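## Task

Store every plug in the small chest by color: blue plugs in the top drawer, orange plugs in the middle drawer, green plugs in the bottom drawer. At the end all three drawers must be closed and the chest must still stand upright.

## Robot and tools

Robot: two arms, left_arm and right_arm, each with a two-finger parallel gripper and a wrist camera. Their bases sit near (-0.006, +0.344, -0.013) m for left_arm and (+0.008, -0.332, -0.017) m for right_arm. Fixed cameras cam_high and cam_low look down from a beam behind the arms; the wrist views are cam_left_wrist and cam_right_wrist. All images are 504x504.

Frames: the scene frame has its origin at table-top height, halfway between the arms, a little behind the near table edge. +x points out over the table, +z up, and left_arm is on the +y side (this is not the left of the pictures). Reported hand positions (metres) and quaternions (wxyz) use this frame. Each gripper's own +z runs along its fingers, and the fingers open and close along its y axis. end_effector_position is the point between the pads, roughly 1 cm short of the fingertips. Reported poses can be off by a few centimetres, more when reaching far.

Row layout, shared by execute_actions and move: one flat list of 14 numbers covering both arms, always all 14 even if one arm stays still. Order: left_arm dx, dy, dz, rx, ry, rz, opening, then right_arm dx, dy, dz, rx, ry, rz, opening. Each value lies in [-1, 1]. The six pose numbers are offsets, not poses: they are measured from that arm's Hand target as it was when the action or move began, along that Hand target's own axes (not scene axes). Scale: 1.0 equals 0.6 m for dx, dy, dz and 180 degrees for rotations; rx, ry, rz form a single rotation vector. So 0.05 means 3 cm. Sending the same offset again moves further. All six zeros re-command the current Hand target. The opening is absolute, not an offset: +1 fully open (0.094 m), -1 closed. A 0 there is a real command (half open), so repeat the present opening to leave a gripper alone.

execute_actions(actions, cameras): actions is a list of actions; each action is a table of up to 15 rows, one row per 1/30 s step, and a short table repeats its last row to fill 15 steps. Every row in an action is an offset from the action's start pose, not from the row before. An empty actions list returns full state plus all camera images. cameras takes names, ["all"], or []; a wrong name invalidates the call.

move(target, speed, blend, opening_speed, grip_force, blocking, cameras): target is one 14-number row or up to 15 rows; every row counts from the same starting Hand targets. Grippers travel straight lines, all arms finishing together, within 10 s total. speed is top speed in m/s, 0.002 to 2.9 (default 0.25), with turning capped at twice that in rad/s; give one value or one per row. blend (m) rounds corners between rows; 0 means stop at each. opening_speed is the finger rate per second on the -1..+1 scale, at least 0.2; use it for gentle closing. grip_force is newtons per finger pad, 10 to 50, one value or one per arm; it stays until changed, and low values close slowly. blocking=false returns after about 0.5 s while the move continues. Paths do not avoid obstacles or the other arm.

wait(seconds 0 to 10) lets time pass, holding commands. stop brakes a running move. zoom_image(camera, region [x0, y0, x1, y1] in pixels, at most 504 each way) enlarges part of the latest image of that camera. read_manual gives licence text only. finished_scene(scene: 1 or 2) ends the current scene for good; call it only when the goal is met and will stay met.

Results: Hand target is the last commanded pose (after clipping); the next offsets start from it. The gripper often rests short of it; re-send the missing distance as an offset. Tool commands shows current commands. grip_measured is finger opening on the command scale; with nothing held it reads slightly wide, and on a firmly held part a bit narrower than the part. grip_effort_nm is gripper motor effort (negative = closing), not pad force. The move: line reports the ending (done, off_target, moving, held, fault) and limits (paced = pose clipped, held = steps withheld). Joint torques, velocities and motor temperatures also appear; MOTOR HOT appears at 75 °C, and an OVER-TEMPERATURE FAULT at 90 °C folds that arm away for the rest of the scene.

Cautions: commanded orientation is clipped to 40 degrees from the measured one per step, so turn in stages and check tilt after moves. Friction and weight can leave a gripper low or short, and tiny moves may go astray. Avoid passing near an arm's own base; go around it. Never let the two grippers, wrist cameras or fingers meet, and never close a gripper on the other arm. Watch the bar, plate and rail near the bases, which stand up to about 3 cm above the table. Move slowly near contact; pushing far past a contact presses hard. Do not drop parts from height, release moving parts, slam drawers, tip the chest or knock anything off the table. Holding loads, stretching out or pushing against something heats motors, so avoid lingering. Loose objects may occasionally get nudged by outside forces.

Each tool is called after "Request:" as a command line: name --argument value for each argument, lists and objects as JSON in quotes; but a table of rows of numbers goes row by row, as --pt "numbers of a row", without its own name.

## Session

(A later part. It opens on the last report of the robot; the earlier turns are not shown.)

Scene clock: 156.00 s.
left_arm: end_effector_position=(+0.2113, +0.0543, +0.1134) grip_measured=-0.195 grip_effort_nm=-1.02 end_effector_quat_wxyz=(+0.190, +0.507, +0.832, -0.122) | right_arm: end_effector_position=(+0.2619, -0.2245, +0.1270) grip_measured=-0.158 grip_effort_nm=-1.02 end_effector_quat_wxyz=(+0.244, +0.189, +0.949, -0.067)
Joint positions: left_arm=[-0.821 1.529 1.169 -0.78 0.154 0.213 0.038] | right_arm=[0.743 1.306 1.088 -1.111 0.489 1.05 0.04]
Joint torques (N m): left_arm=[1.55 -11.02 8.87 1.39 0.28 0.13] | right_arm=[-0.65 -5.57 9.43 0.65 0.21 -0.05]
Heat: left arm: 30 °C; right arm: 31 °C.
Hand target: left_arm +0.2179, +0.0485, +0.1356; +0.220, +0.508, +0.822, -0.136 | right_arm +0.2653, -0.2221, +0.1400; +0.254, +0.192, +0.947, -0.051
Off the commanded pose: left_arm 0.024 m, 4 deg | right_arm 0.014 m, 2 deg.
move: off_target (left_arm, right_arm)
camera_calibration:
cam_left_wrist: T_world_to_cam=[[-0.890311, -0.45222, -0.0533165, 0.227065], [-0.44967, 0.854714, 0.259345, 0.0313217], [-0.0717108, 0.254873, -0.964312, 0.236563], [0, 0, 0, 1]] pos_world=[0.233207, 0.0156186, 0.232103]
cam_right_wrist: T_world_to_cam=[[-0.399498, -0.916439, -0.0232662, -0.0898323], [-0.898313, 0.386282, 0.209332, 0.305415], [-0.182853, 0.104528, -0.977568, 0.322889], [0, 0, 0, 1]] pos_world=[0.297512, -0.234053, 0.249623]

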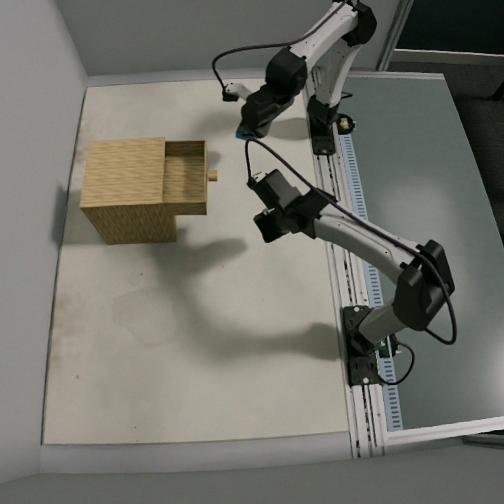

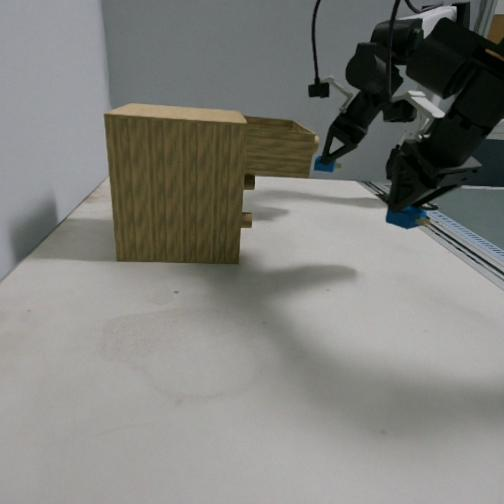

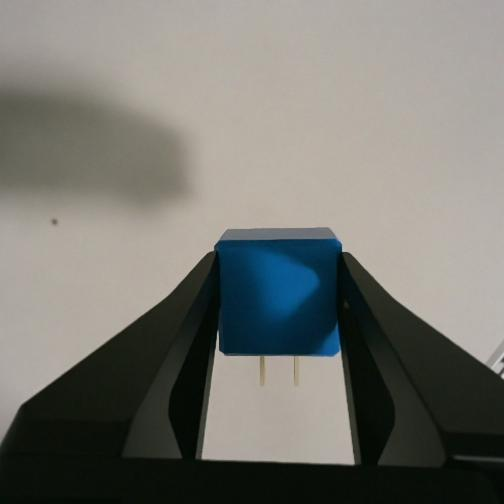

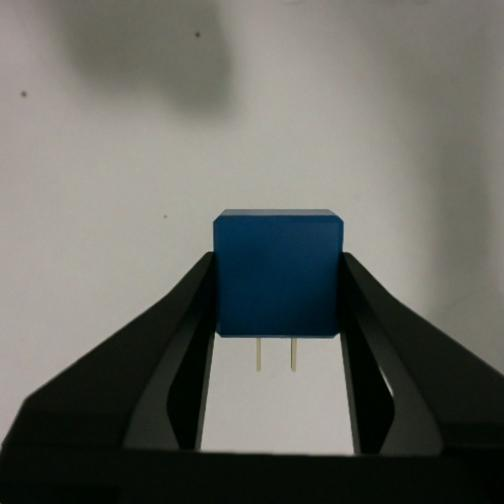

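Request:
move --pt "0 0 0 0 0 0 -0.4 -0.125 0 -0.217 0 0 0 -0.4" --pt "0 0 0 0 0 0 -0.4 -0.252 0.297 -0.1815 -0.2004 -0.1287 -0.2187 -0.4" --pt "0 0 0 0 0 0 -0.4 -0.174 0.3 -0.005 -0.2004 -0.1287 -0.2187 -0.4" --speed '[0.25,0.3,0.1]' --blend '[0.04,0.01,0]' --cameras '["cam_right_wrist","cam_low","cam_high"]'

Scene clock: 162.63 s.
left_arm: end_effector_position=(+0.2112, +0.0543, +0.1134) grip_measured=-0.195 grip_effort_nm=-1.02 end_effector_quat_wxyz=(+0.189, +0.507, +0.832, -0.122) | right_arm: end_effector_position=(+0.4225, -0.0856, +0.2136) grip_measured=-0.158 grip_effort_nm=-1.02 end_effector_quat_wxyz=(+0.471, -0.227, +0.844, +0.123)
Joint positions: left_arm=[-0.821 1.529 1.169 -0.78 0.154 0.213 0.038] | right_arm=[0.589 1.522 1.251 -0.251 0.043 0.002 0.04]
Joint torques (N m): left_arm=[1.24 -11.06 8.81 1.34 0.18 0.16] | right_arm=[-1.18 -6.53 5.85 1.55 -0.13 0.02]
Heat: left arm: 31 °C; right arm: 31 °C.
Hand target: left_arm +0.2179, +0.0485, +0.1356; +0.221, +0.508, +0.821, -0.136 | right_arm +0.4174, -0.0912, +0.1950; +0.446, -0.230, +0.857, +0.120
Off the commanded pose: left_arm 0.024 m, 4 deg | right_arm 0.020 m, 3 deg.
move: off_target (left_arm, right_arm)
camera_calibration:
cam_right_wrist: T_world_to_cam=[[0.515498, -0.855416, -0.050261, -0.272024], [-0.826834, -0.481161, -0.291255, 0.380408], [0.22496, 0.191699, -0.955324, 0.252809], [0, 0, 0, 1]] pos_world=[0.39789, -0.0981189, 0.338638]
Images, in order (width x height): cam_high 504x504, cam_low 504x504, cam_right_wrist 504x504.

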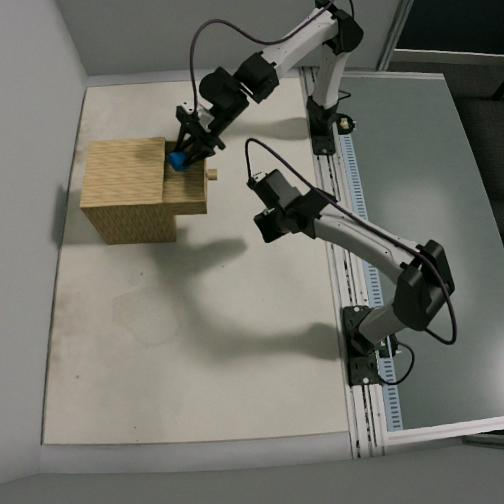

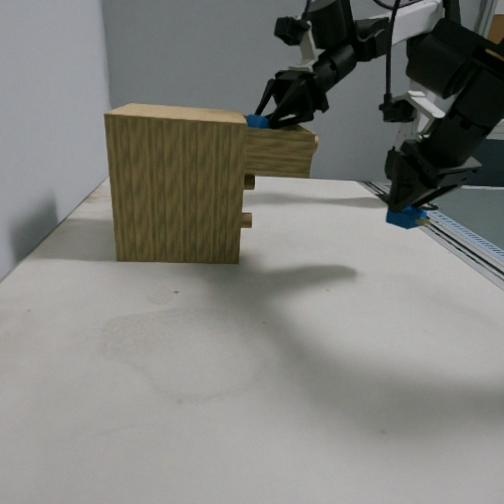

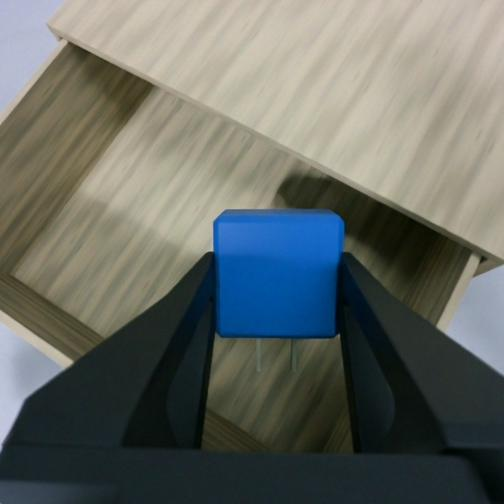

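Request:
move --target '[0,0,0,0,0,0,-0.4,0.025,0.012,-0.007,0,0,0,-0.4]' --speed 0.1 --cameras '["cam_right_wrist","cam_low"]'

Scene clock: 164.50 s.
left_arm: end_effector_position=(+0.2112, +0.0543, +0.1134) grip_measured=-0.195 grip_effort_nm=-1.02 end_effector_quat_wxyz=(+0.189, +0.507, +0.832, -0.122) | right_arm: end_effector_position=(+0.4211, -0.0839, +0.2152) grip_measured=-0.158 grip_effort_nm=-1.02 end_effector_quat_wxyz=(+0.494, -0.224, +0.830, +0.131)
Joint positions: left_arm=[-0.821 1.529 1.169 -0.78 0.154 0.213 0.038] | right_arm=[0.594 1.498 1.186 -0.155 0.044 0.002 0.04]
Joint torques (N m): left_arm=[1.31 -10.99 8.96 1.38 0.25 0.16] | right_arm=[0.29 -7.54 4.93 1.02 0.04 0.12]
Heat: left arm: 31 °C; right arm: 31 °C.
Hand target: left_arm +0.2179, +0.0485, +0.1356; +0.221, +0.508, +0.821, -0.136 | right_arm +0.4033, -0.0909, +0.1851; +0.446, -0.230, +0.857, +0.120
Off the commanded pose: left_arm 0.024 m, 4 deg | right_arm 0.036 m, 6 deg.
move: off_target (left_arm, right_arm)
camera_calibration:
cam_right_wrist: T_world_to_cam=[[0.520799, -0.852154, -0.0510031, -0.271531], [-0.810189, -0.474557, -0.344078, 0.385422], [0.269004, 0.220518, -0.937555, 0.234205], [0, 0, 0, 1]] pos_world=[0.390675, -0.100128, 0.338346]
Images, in order (width x height): cam_low 504x504, cam_right_wrist 504x504.

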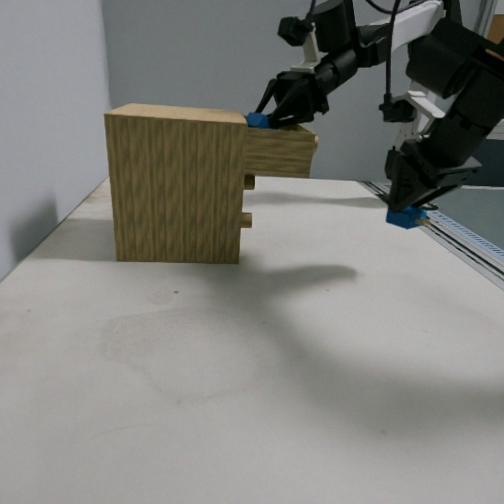

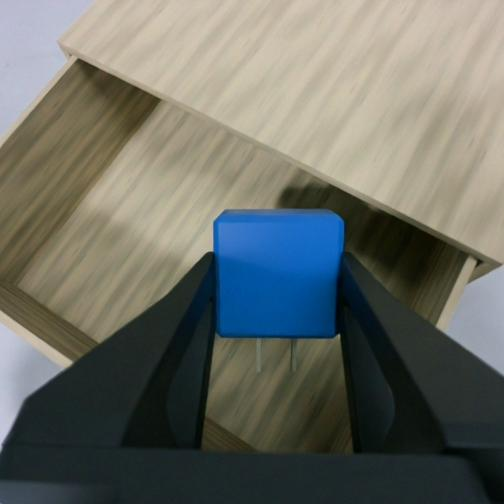

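Request:
move --pt "0 0 0 0 0 0 -0.4 -0.092 -0.01 -0.043 0 0.111 0 -0.4" --pt "0 0 0 0 0 0 -0.4 -0.025 -0.012 0.007 0 0.111 0 -0.4" --speed '[0.15,0.07]' --cameras '["cam_right_wrist","cam_low"]'

Scene clock: 169.77 s.
left_arm: end_effector_position=(+0.2112, +0.0543, +0.1134) grip_measured=-0.195 grip_effort_nm=-1.02 end_effector_quat_wxyz=(+0.189, +0.507, +0.832, -0.122) | right_arm: end_effector_position=(+0.4242, -0.0852, +0.1926) grip_measured=-0.159 grip_effort_nm=-1.03 end_effector_quat_wxyz=(+0.295, -0.249, +0.919, +0.076)
Joint positions: left_arm=[-0.821 1.529 1.169 -0.78 0.154 0.213 0.038] | right_arm=[0.584 1.796 1.76 -0.883 0.035 0.009 0.04]
Joint torques (N m): left_arm=[1.39 -11.15 8.73 1.44 0.21 0.12] | right_arm=[-0.87 -10.96 5.67 1.24 -0.08 0.03]
Heat: left arm: 31 °C; right arm: 31 °C.
Hand target: left_arm +0.2179, +0.0485, +0.1356; +0.221, +0.508, +0.821, -0.136 | right_arm +0.4173, -0.0911, +0.1949; +0.291, -0.247, +0.921, +0.078
Off the commanded pose: left_arm 0.024 m, 4 deg | right_arm 0.009 m, 1 deg.
move: off_target (left_arm)
camera_calibration:
cam_right_wrist: T_world_to_cam=[[0.50018, -0.864385, -0.0515566, -0.267581], [-0.858496, -0.502792, 0.100922, 0.311974], [-0.113158, -0.00621801, -0.993558, 0.366083], [0, 0, 0, 1]] pos_world=[0.443092, -0.0721586, 0.318443]
Images, in order (width x height): cam_low 504x504, cam_right_wrist 504x504.

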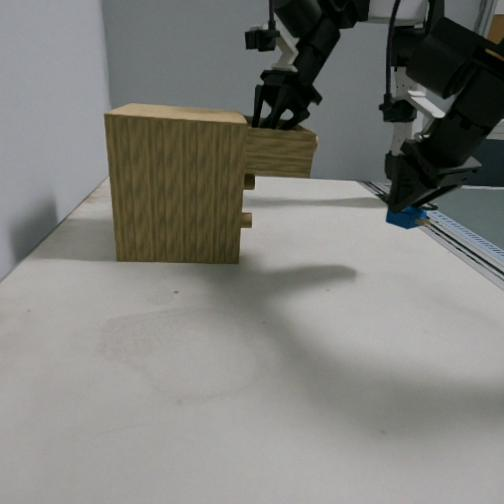

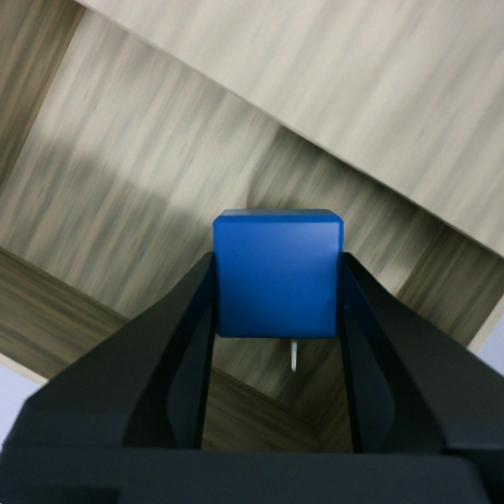

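Request:
move --pt "0 0 0 0 0 0 -0.4 0.014 0 0.02 0 0 0 -0.4" --pt "0 0 0 0 0 0 -0.4 0.014 0 0.02 0 0 0 0.05" --pt "-0.05 0.003 -0.13 0 0 0 -0.4 -0.124 0 -0.178 0 0 0 0.05" --pt "-0.113 0.007 -0.3 0 0 0 -0.4 0.313 -0.082 -0.23 0.1435 -0.3156 0.0997 0.1" --pt "-0.34 0.25 -0.158 -0.1001 -0.0269 -0.157 -0.4 0.313 -0.082 -0.23 0.1435 -0.3156 0.0997 0.1" --speed '[0.1,0.1,0.2,0.3,0.3]' --blend '[0,0,0.03,0.02,0]' --cameras '["all"]'

Scene clock: 179.97 s.
left_arm: end_effector_position=(+0.3967, -0.0009, +0.3087) grip_measured=-0.195 grip_effort_nm=-1.02 end_effector_quat_wxyz=(+0.355, +0.258, +0.891, -0.116) | right_arm: end_effector_position=(+0.2404, -0.2499, +0.1991) grip_measured=+0.098 grip_effort_nm=0.10 end_effector_quat_wxyz=(+0.717, +0.022, +0.697, +0.028)
Joint positions: left_arm=[-0.684 2.278 2.839 -1.386 -0.047 -0.133 0.038] | right_arm=[1.034 0.314 0.111 0.32 0.994 -0.025 0.052]
Joint torques (N m): left_arm=[1.31 -12.38 7.42 2.16 -0.21 -0.16] | right_arm=[0.06 2 7.24 1.79 0.05 -0.05]
Heat: left arm: 32 °C; right arm: 31 °C.
Hand target: left_arm +0.4096, -0.0001, +0.3199; +0.291, +0.247, +0.921, -0.077 | right_arm +0.2403, -0.2503, +0.2002; +0.719, +0.027, +0.694, +0.028
Off the commanded pose: left_arm 0.017 m, 9 deg | right_arm 0.001 m, 1 deg.
elbow stopped short (left arm): the move would have taken joint 3 (elbow) straighter than the controller allows.
move: off_target (left_arm); blend cut to 0 m at target 4; target 2's new opening was sent with right_arm's hand 0.018 m and 3 deg from that target
camera_calibration:
cam_left_wrist: T_world_to_cam=[[-0.528062, -0.848367, -0.0377301, 0.228703], [-0.847039, 0.529366, -0.0479125, 0.363443], [0.0606205, 0.00665809, -0.998139, 0.409989], [0, 0, 0, 1]] pos_world=[0.403766, -0.00110014, 0.435269]
cam_right_wrist: T_world_to_cam=[[0.058052, -0.992726, -0.105474, -0.232783], [-0.6386, 0.044282, -0.768264, 0.327589], [0.767346, 0.111955, -0.631384, 0.0964901], [0, 0, 0, 1]] pos_world=[0.14867, -0.256399, 0.288044]

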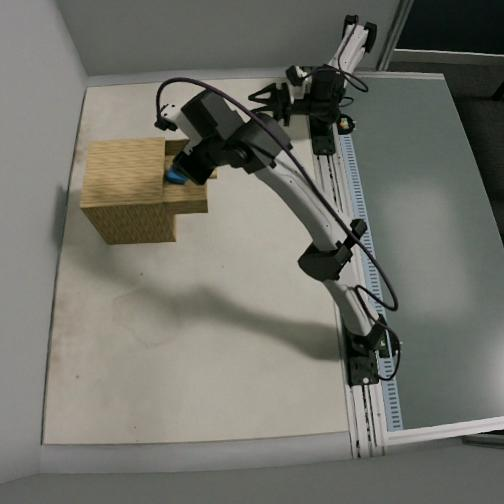

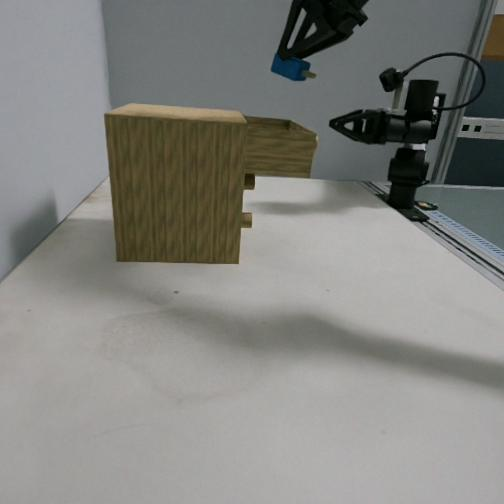

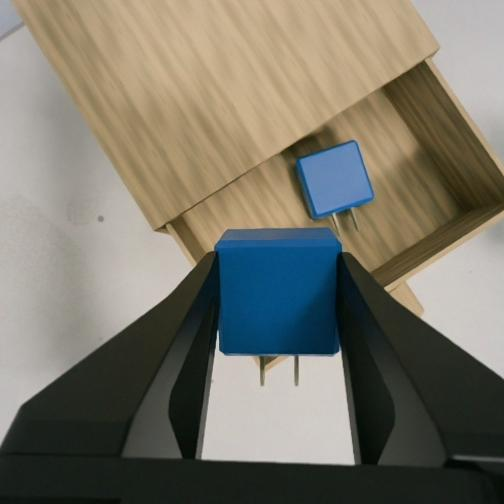

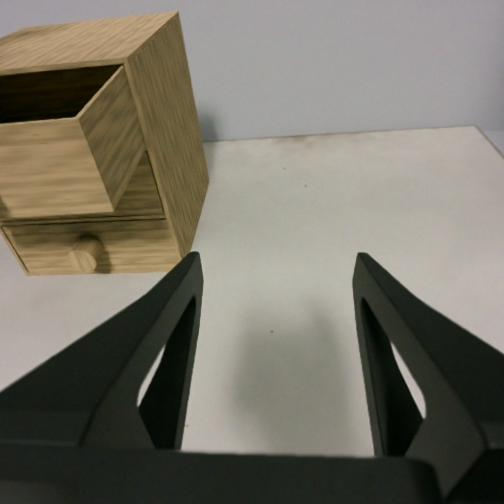

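Request:
move --target '[0.118,0.0155,0.188,0,0,0,-0.4,0,0,0,0,0,0,0.1]' --speed 0.12 --cameras '["cam_left_wrist","cam_low"]'

Scene clock: 182.33 s.
left_arm: end_effector_position=(+0.4178, -0.0134, +0.1906) grip_measured=-0.197 grip_effort_nm=-1.02 end_effector_quat_wxyz=(+0.300, +0.263, +0.912, -0.092) | right_arm: end_effector_position=(+0.2404, -0.2499, +0.1991) grip_measured=+0.098 grip_effort_nm=0.10 end_effector_quat_wxyz=(+0.717, +0.022, +0.697, +0.028)
Joint positions: left_arm=[-0.684 2.177 2.203 -0.978 -0.047 -0.136 0.038] | right_arm=[1.034 0.314 0.111 0.32 0.994 -0.025 0.052]
Joint torques (N m): left_arm=[2.35 -16.09 4.53 1.38 -0.18 -0.07] | right_arm=[0.05 2 7.24 1.8 0.05 -0.05]
Heat: left arm: 32 °C; right arm: 31 °C.
Hand target: left_arm +0.4202, +0.0047, +0.1868; +0.291, +0.247, +0.921, -0.077 | right_arm +0.2403, -0.2503, +0.2002; +0.719, +0.027, +0.694, +0.028
Off the commanded pose: left_arm 0.019 m, 3 deg | right_arm 0.001 m, 1 deg.
move: off_target (left_arm)
camera_calibration:
cam_left_wrist: T_world_to_cam=[[-0.52712, -0.848041, -0.0545036, 0.227617], [-0.848955, 0.522674, 0.0780176, 0.358914], [-0.0376745, 0.0873958, -0.995461, 0.332524], [0, 0, 0, 1]] pos_world=[0.437212, -0.0236275, 0.315419]
Images, in order (width x height): cam_low 504x504, cam_left_wrist 504x504.

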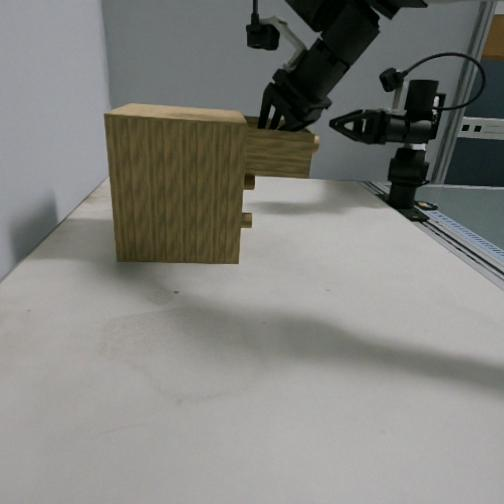

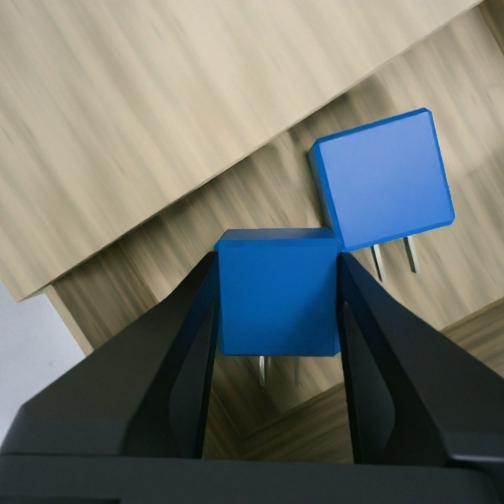

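Request:
move --pt "0.021 0.02 0.01 0 0 0 -0.4 0 0 0 0 0 0 0.1" --pt "0.021 0.02 0.01 0 0 0 0.02 0 0 0 0 0 0 0.1" --pt "-0.124 0 -0.178 0 0 0 0.02 0 0 0 0 0 0 0.1" --pt "0.325 0.1775 -0.45 0 0 0 0.02 0.028 0.25 0.0 0 0 0 0.1" --pt "0.325 0.1775 -0.45 0 0 0 0.02 0.051 0.342 0.176 0 0 0 0.1" --speed '[0.1,0.1,0.2,0.35,0.2]' --blend '[0,0,0.03,0.03,0]' --cameras '["cam_right_wrist","cam_high","cam_low"]'

Scene clock: 188.17 s.
left_arm: end_effector_position=(+0.1980, +0.2548, +0.2965) grip_measured=+0.018 grip_effort_nm=0.14 end_effector_quat_wxyz=(+0.291, +0.243, +0.922, -0.073) | right_arm: end_effector_position=(+0.3423, -0.0503, +0.1852) grip_measured=+0.098 grip_effort_nm=0.10 end_effector_quat_wxyz=(+0.716, +0.022, +0.697, +0.016)
Joint positions: left_arm=[-0.229 1.111 1.562 -1.456 0.166 0.21 0.048] | right_arm=[1.104 1.76 0.733 1.159 1.081 -0.058 0.052]
Joint torques (N m): left_arm=[1.31 -1.36 5.57 1.63 0.23 0.16] | right_arm=[-0.59 -5.76 8.4 1.54 -0.21 0.1]
Heat: left arm: 32 °C; right arm: 31 °C.
Hand target: left_arm +0.2006, +0.2539, +0.2962; +0.291, +0.247, +0.921, -0.077 | right_arm +0.3462, -0.0433, +0.1894; +0.719, +0.027, +0.694, +0.028
Off the commanded pose: left_arm 0.003 m, 1 deg | right_arm 0.009 m, 2 deg.
elbow stopped short (left arm): the move would have taken joint 3 (elbow) straighter than the controller allows.
move: done; target 2's new opening was sent with left_arm's hand 0.037 m and 6 deg from that target
camera_calibration:
cam_right_wrist: T_world_to_cam=[[0.0395162, -0.995202, -0.089508, -0.0387703], [-0.639335, 0.0436595, -0.767688, 0.373231], [0.767912, 0.0875617, -0.634542, -0.0135565], [0, 0, 0, 1]] pos_world=[0.250562, -0.0536924, 0.274452]
Images, in order (width x height): cam_high 504x504, cam_low 504x504, cam_right_wrist 504x504.

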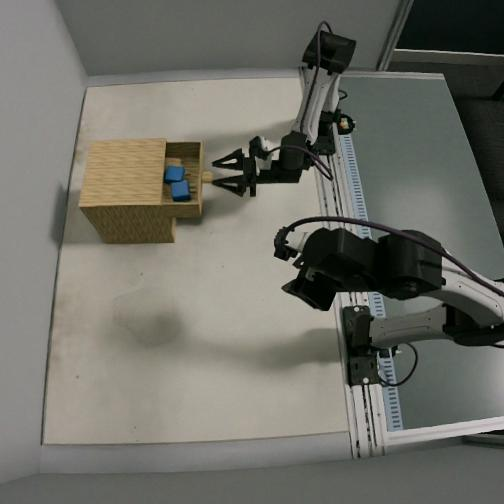

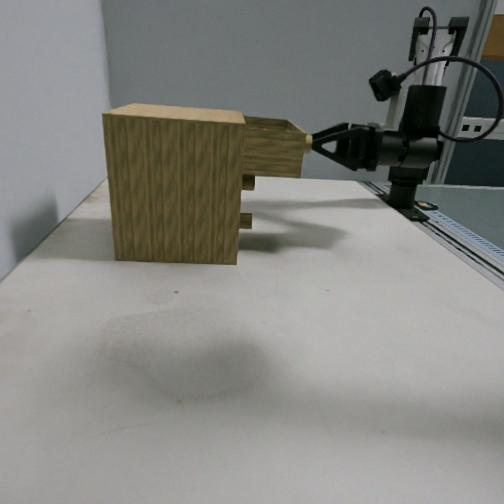

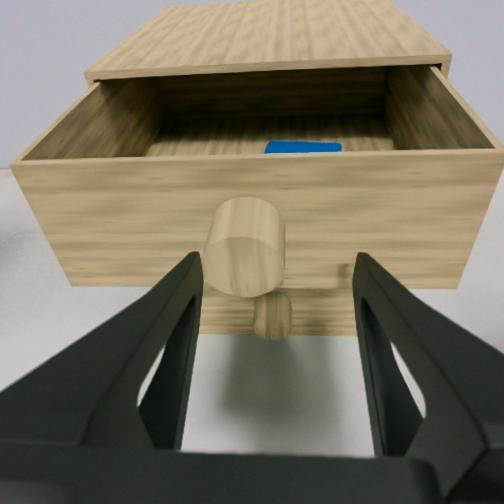

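Request:
zoom_image --camera "cam_high" --region '[150, 130, 220, 230]'

Request:
zoom_image --camera "cam_right_wrist" --region '[100, 50, 460, 200]'

Scaled by 5.040 from the camera's 504x504 image, which has a finer 720x720 frame.

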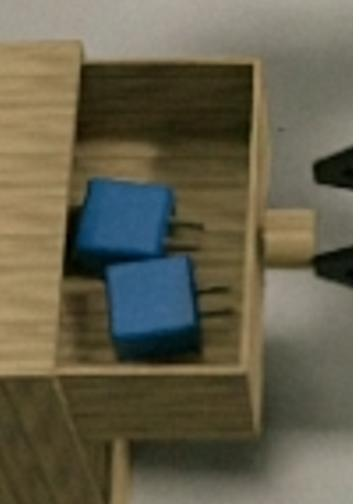

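Scaled by 1.400 from the camera's 504x504 image, which has a finer 720x720 frame.

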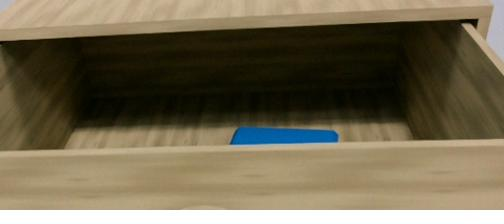

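Request:
move --pt "0 0 0 0 0 0 0.02 0 0.018 0.01 0 0 0 0.1" --pt "0 0 0 0 0 0 0.02 0 0.018 0.01 0 0 0 -0.65" --pt "0 0 0 0 0 0 0.02 0.006 0.018 0.165 0 0 0 -0.65" --speed '[0.05,0.1,0.1]' --opening_speed 1.5 --cameras '["cam_right_wrist","cam_high","cam_low"]'

Scene clock: 192.50 s.
left_arm: end_effector_position=(+0.1980, +0.2548, +0.2965) grip_measured=+0.018 grip_effort_nm=0.14 end_effector_quat_wxyz=(+0.291, +0.243, +0.922, -0.073) | right_arm: end_effector_position=(+0.4374, -0.0422, +0.1903) grip_measured=-0.436 grip_effort_nm=-1.02 end_effector_quat_wxyz=(+0.719, +0.031, +0.694, +0.012)
Joint positions: left_arm=[-0.229 1.111 1.562 -1.456 0.166 0.21 0.048] | right_arm=[0.899 1.935 1.02 1.027 0.896 -0.022 0.026]
Joint torques (N m): left_arm=[1.39 -1.59 5.46 1.57 0.24 0.17] | right_arm=[-0.88 -6.98 9.73 1.47 -0.39 0.2]
Heat: left arm: 31 °C; right arm: 31 °C.
Hand target: left_arm +0.2006, +0.2539, +0.2962; +0.291, +0.247, +0.921, -0.077 | right_arm +0.4452, -0.0322, +0.1903; +0.719, +0.027, +0.694, +0.028
Off the commanded pose: left_arm 0.003 m, 1 deg | right_arm 0.013 m, 2 deg.
move: off_target (right_arm)
camera_calibration:
cam_right_wrist: T_world_to_cam=[[0.0216764, -0.995144, -0.0960169, -0.0249905], [-0.631807, 0.0607959, -0.772738, 0.436046], [0.774823, 0.0774143, -0.627421, -0.0889378], [0, 0, 0, 1]] pos_world=[0.34495, -0.0444939, 0.278749]
Images, in order (width x height): cam_high 504x504, cam_low 504x504, cam_right_wrist 504x504.

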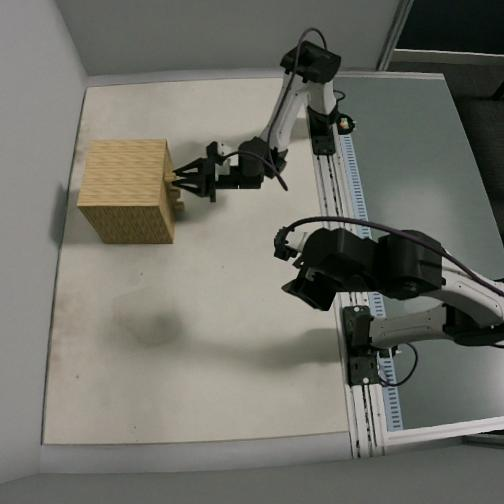

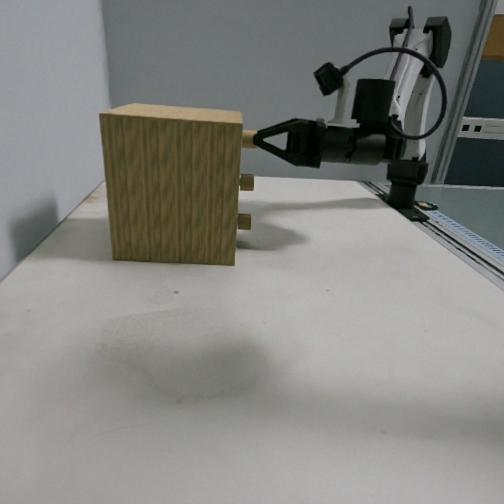

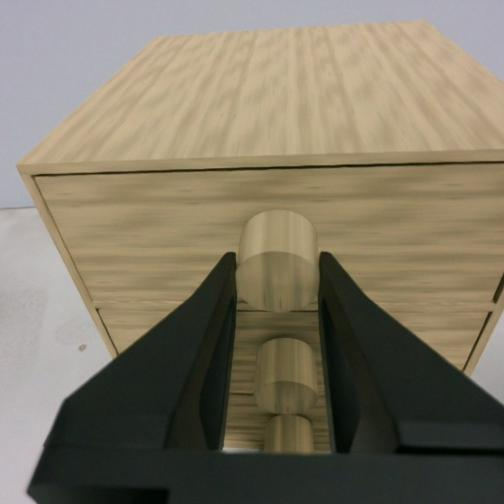

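Closed. Release, back off, verify.

Request:
move --pt "0 0 0 0 0 0 0.02 0 0 -0.006 0 0 0 -0.65" --pt "0 0 0 0 0 0 0.02 0 0 -0.006 0 0 0 0.1" --pt "0 0 0 0 0 0 0.02 0 -0.0 -0.25 0 0 0 0.1" --speed '[0.1,0.1,0.2]' --cameras '["cam_right_wrist","cam_low"]'

Request:
zoom_image --camera "cam_low" --region '[90, 90, 290, 280]'

Scene clock: 196.00 s.
left_arm: end_effector_position=(+0.1980, +0.2548, +0.2965) grip_measured=+0.018 grip_effort_nm=0.14 end_effector_quat_wxyz=(+0.291, +0.243, +0.922, -0.073) | right_arm: end_effector_position=(+0.2982, -0.0269, +0.1691) grip_measured=+0.098 grip_effort_nm=0.10 end_effector_quat_wxyz=(+0.713, +0.006, +0.701, +0.014)
Joint positions: left_arm=[-0.229 1.111 1.562 -1.456 0.166 0.21 0.048] | right_arm=[1.253 1.819 0.713 1.253 1.21 -0.107 0.052]
Joint torques (N m): left_arm=[1.36 -1.65 5.23 1.57 0.22 0.14] | right_arm=[0.02 -10.47 5.01 1.67 0.04 -0.06]
Heat: left arm: 31 °C; right arm: 31 °C.
Hand target: left_arm +0.2006, +0.2539, +0.2962; +0.291, +0.247, +0.921, -0.077 | right_arm +0.2953, -0.0322, +0.1849; +0.719, +0.027, +0.694, +0.028
Off the commanded pose: left_arm 0.003 m, 1 deg | right_arm 0.017 m, 3 deg.
move: off_target (right_arm); target 2's new opening was sent with right_arm's hand 0.011 m and 2 deg from that target
camera_calibration:
cam_right_wrist: T_world_to_cam=[[0.0590626, -0.996248, -0.0632524, -0.0254269], [-0.647696, 0.00997059, -0.761834, 0.332194], [0.759606, 0.0859642, -0.644677, 0.0120947], [0, 0, 0, 1]] pos_world=[0.207475, -0.0296834, 0.259266]
Images, in order (width x height): cam_low 504x504, cam_right_wrist 504x504.

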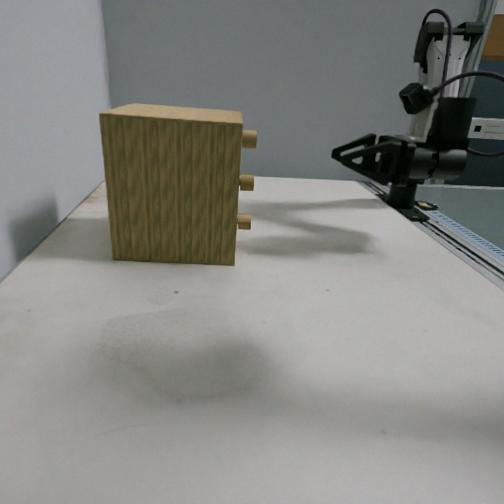

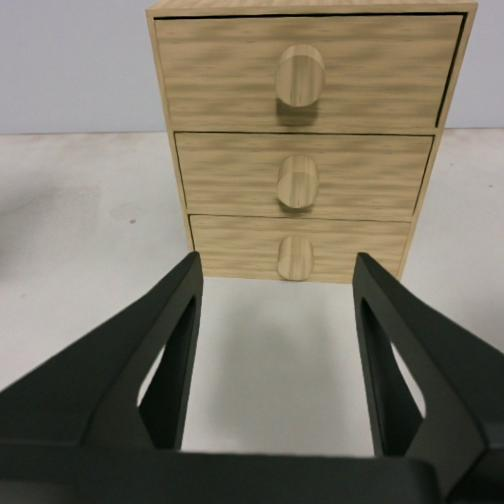

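Scaled by 2.520 from the camera's 504x504 image, which has a finer 720x720 frame.

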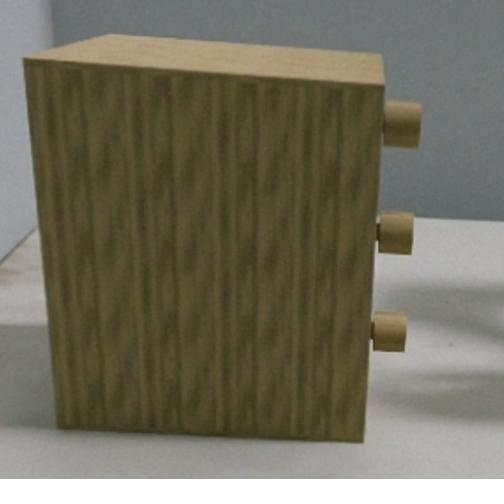

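Request:
finished_scene --scene 1

The scene is finished: the task was done.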